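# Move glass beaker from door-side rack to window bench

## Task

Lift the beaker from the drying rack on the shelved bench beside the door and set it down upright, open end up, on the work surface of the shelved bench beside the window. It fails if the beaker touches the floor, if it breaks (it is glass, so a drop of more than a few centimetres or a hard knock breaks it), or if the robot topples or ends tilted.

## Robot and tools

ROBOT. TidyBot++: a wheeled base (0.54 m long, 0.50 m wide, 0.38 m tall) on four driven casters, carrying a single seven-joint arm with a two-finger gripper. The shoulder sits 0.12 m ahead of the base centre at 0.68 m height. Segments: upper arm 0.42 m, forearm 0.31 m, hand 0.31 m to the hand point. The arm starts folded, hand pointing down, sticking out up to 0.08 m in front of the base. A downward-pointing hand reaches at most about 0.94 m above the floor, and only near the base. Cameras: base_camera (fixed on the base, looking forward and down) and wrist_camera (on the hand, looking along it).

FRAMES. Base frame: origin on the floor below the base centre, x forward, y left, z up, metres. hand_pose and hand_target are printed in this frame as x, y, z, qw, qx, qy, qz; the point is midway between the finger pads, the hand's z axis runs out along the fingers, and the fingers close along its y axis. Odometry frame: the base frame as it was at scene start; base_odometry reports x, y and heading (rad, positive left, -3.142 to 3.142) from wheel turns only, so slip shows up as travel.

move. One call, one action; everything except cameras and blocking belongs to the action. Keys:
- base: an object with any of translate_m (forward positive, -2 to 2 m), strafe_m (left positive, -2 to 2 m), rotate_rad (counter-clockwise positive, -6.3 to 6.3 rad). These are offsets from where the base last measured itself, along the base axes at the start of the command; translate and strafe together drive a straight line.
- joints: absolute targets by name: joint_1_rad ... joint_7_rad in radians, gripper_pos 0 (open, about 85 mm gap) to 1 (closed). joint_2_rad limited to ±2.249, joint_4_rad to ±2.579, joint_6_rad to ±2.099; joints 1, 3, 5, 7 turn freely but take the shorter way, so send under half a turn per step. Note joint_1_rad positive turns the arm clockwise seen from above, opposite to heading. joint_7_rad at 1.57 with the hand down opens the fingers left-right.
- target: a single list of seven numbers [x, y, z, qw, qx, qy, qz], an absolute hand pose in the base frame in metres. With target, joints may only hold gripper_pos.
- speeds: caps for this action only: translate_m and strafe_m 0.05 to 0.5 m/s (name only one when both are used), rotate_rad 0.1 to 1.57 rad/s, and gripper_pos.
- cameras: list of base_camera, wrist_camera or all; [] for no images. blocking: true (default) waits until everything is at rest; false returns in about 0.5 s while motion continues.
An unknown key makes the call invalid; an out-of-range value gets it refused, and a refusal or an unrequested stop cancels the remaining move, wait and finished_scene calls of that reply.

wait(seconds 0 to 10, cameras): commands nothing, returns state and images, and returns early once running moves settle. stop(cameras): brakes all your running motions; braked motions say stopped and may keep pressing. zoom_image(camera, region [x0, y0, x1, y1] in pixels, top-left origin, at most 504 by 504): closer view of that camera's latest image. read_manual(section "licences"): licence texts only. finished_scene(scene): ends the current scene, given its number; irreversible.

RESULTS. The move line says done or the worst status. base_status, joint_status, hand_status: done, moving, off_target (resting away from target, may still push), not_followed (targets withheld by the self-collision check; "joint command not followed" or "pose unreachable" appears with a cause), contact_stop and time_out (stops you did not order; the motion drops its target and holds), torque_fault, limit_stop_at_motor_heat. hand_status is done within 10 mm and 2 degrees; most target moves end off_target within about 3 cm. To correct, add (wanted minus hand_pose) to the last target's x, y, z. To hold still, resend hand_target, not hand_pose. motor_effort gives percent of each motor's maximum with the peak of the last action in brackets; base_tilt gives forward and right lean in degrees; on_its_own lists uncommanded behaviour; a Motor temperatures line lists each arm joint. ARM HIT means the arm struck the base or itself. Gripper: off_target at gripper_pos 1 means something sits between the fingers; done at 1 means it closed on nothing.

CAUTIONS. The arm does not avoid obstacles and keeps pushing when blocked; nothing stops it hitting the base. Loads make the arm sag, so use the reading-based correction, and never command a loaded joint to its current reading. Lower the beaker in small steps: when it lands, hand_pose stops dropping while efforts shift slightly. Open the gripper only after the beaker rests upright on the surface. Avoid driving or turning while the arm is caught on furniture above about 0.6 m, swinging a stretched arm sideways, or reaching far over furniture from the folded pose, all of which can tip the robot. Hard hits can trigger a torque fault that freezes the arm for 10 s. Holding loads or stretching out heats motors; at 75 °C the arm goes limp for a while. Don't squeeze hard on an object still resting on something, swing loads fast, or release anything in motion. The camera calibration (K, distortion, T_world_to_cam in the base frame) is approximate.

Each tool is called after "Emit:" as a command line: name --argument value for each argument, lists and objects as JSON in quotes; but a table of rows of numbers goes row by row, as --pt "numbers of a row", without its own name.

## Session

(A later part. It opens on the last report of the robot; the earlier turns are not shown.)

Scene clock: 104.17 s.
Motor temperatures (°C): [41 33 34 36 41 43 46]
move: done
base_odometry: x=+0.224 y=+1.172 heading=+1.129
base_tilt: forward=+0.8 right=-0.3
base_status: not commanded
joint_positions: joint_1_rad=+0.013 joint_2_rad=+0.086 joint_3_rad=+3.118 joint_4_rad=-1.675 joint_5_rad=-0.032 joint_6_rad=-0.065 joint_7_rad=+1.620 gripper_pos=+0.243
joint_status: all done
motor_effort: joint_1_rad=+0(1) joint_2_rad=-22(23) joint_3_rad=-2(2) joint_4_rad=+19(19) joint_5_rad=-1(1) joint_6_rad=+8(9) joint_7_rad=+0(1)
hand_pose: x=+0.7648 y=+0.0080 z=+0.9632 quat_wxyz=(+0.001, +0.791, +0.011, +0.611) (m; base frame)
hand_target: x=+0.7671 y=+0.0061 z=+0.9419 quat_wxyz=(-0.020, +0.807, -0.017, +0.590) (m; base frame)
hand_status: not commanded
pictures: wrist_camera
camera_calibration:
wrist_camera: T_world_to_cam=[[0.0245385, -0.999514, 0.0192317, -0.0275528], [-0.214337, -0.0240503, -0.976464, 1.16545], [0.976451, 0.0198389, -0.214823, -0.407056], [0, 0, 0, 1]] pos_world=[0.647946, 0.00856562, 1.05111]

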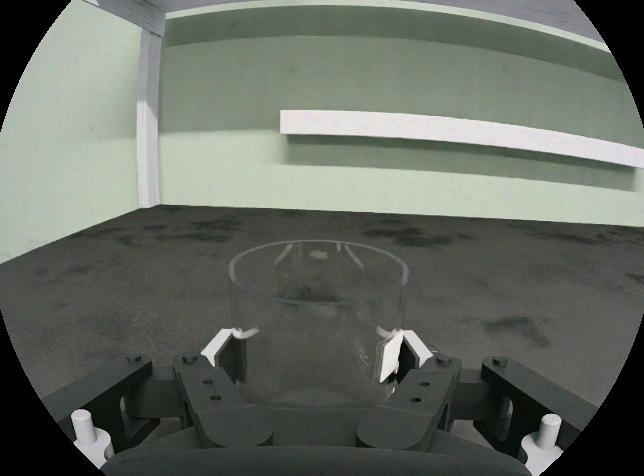

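Contact at the grasp height (z .963). Release.

Emit:
move --joints '{"joint_2_rad": 0.088, "gripper_pos": 0.18}' --cameras '[]'

Emit:
move --joints '{"gripper_pos": 0.0}' --cameras '[]'

Emit:
move --base '{"translate_m": -0.3}' --speeds '{"translate_m": 0.3}' --cameras '["wrist_camera"]'

Scene clock: 105.30 s.
Motor temperatures (°C): [41 33 34 36 41 43 46]
move: done
base_odometry: x=+0.224 y=+1.172 heading=+1.129
base_tilt: forward=+0.8 right=-0.3
base_status: not commanded
joint_positions: joint_1_rad=+0.013 joint_2_rad=+0.086 joint_3_rad=+3.118 joint_4_rad=-1.675 joint_5_rad=-0.032 joint_6_rad=-0.065 joint_7_rad=+1.620 gripper_pos=+0.180
joint_status: all done
motor_effort: joint_1_rad=+0(0) joint_2_rad=-22(24) joint_3_rad=-1(2) joint_4_rad=+19(20) joint_5_rad=-1(1) joint_6_rad=+8(9) joint_7_rad=+0(1)
hand_pose: x=+0.7647 y=+0.0080 z=+0.9631 quat_wxyz=(+0.001, +0.791, +0.011, +0.611) (m; base frame)
hand_target: x=+0.7626 y=+0.0062 z=+0.9528 quat_wxyz=(-0.020, +0.802, -0.017, +0.596) (m; base frame)
hand_status: not commanded
pictures: none
No camera images: "cameras" was empty.

Scene clock: 105.90 s.
Motor temperatures (°C): [41 33 34 36 41 43 46]
move: done
base_odometry: x=+0.224 y=+1.172 heading=+1.129
base_tilt: forward=+0.8 right=-0.3
base_status: not commanded
joint_positions: joint_1_rad=+0.013 joint_2_rad=+0.086 joint_3_rad=+3.118 joint_4_rad=-1.675 joint_5_rad=-0.032 joint_6_rad=-0.065 joint_7_rad=+1.620 gripper_pos=+0.000
joint_status: all done
motor_effort: joint_1_rad=+0(1) joint_2_rad=-23(24) joint_3_rad=-1(2) joint_4_rad=+19(19) joint_5_rad=+0(1) joint_6_rad=+9(9) joint_7_rad=-1(1)
hand_pose: x=+0.7647 y=+0.0080 z=+0.9631 quat_wxyz=(+0.001, +0.791, +0.011, +0.611) (m; base frame)
hand_target: x=+0.7626 y=+0.0062 z=+0.9528 quat_wxyz=(-0.020, +0.802, -0.017, +0.596) (m; base frame)
hand_status: not commanded
pictures: none
No camera images: "cameras" was empty.

Scene clock: 107.83 s.
Motor temperatures (°C): [41 33 34 36 41 43 46]
move: done
base_odometry: x=+0.095 y=+0.901 heading=+1.129
base_tilt: forward=+0.8 right=-0.2
base_status: done
joint_positions: joint_1_rad=+0.014 joint_2_rad=+0.089 joint_3_rad=+3.118 joint_4_rad=-1.675 joint_5_rad=-0.032 joint_6_rad=-0.065 joint_7_rad=+1.620 gripper_pos=+0.000
joint_status: not commanded
motor_effort: joint_1_rad=+0(2) joint_2_rad=-23(26) joint_3_rad=-1(2) joint_4_rad=+19(19) joint_5_rad=-1(1) joint_6_rad=+8(9) joint_7_rad=-1(1)
hand_pose: x=+0.7657 y=+0.0073 z=+0.9610 quat_wxyz=(+0.001, +0.792, +0.011, +0.610) (m; base frame)
hand_target: x=+0.7626 y=+0.0062 z=+0.9528 quat_wxyz=(-0.020, +0.802, -0.017, +0.596) (m; base frame)
hand_status: not commanded
pictures: wrist_camera
camera_calibration:
wrist_camera: T_world_to_cam=[[0.0235906, -0.999539, 0.0190994, -0.027353], [-0.217928, -0.0237868, -0.975675, 1.16542], [0.97568, 0.0188544, -0.218389, -0.404403], [0, 0, 0, 1]] pos_world=[0.649191, 0.00800602, 1.04928]

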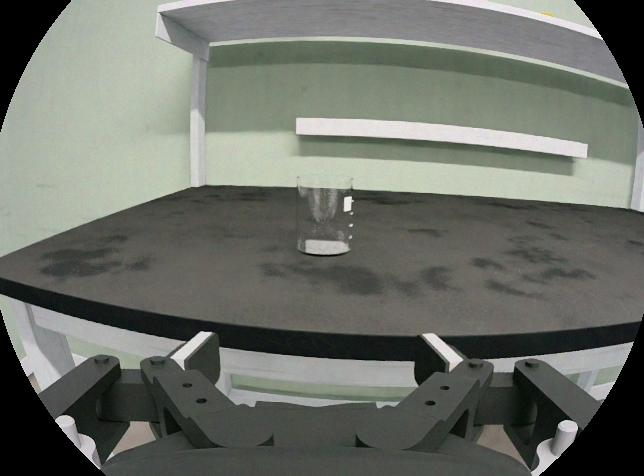

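Upright, well inside the edge.

Emit:
finished_scene --scene 2

The scene is finished: the task was done.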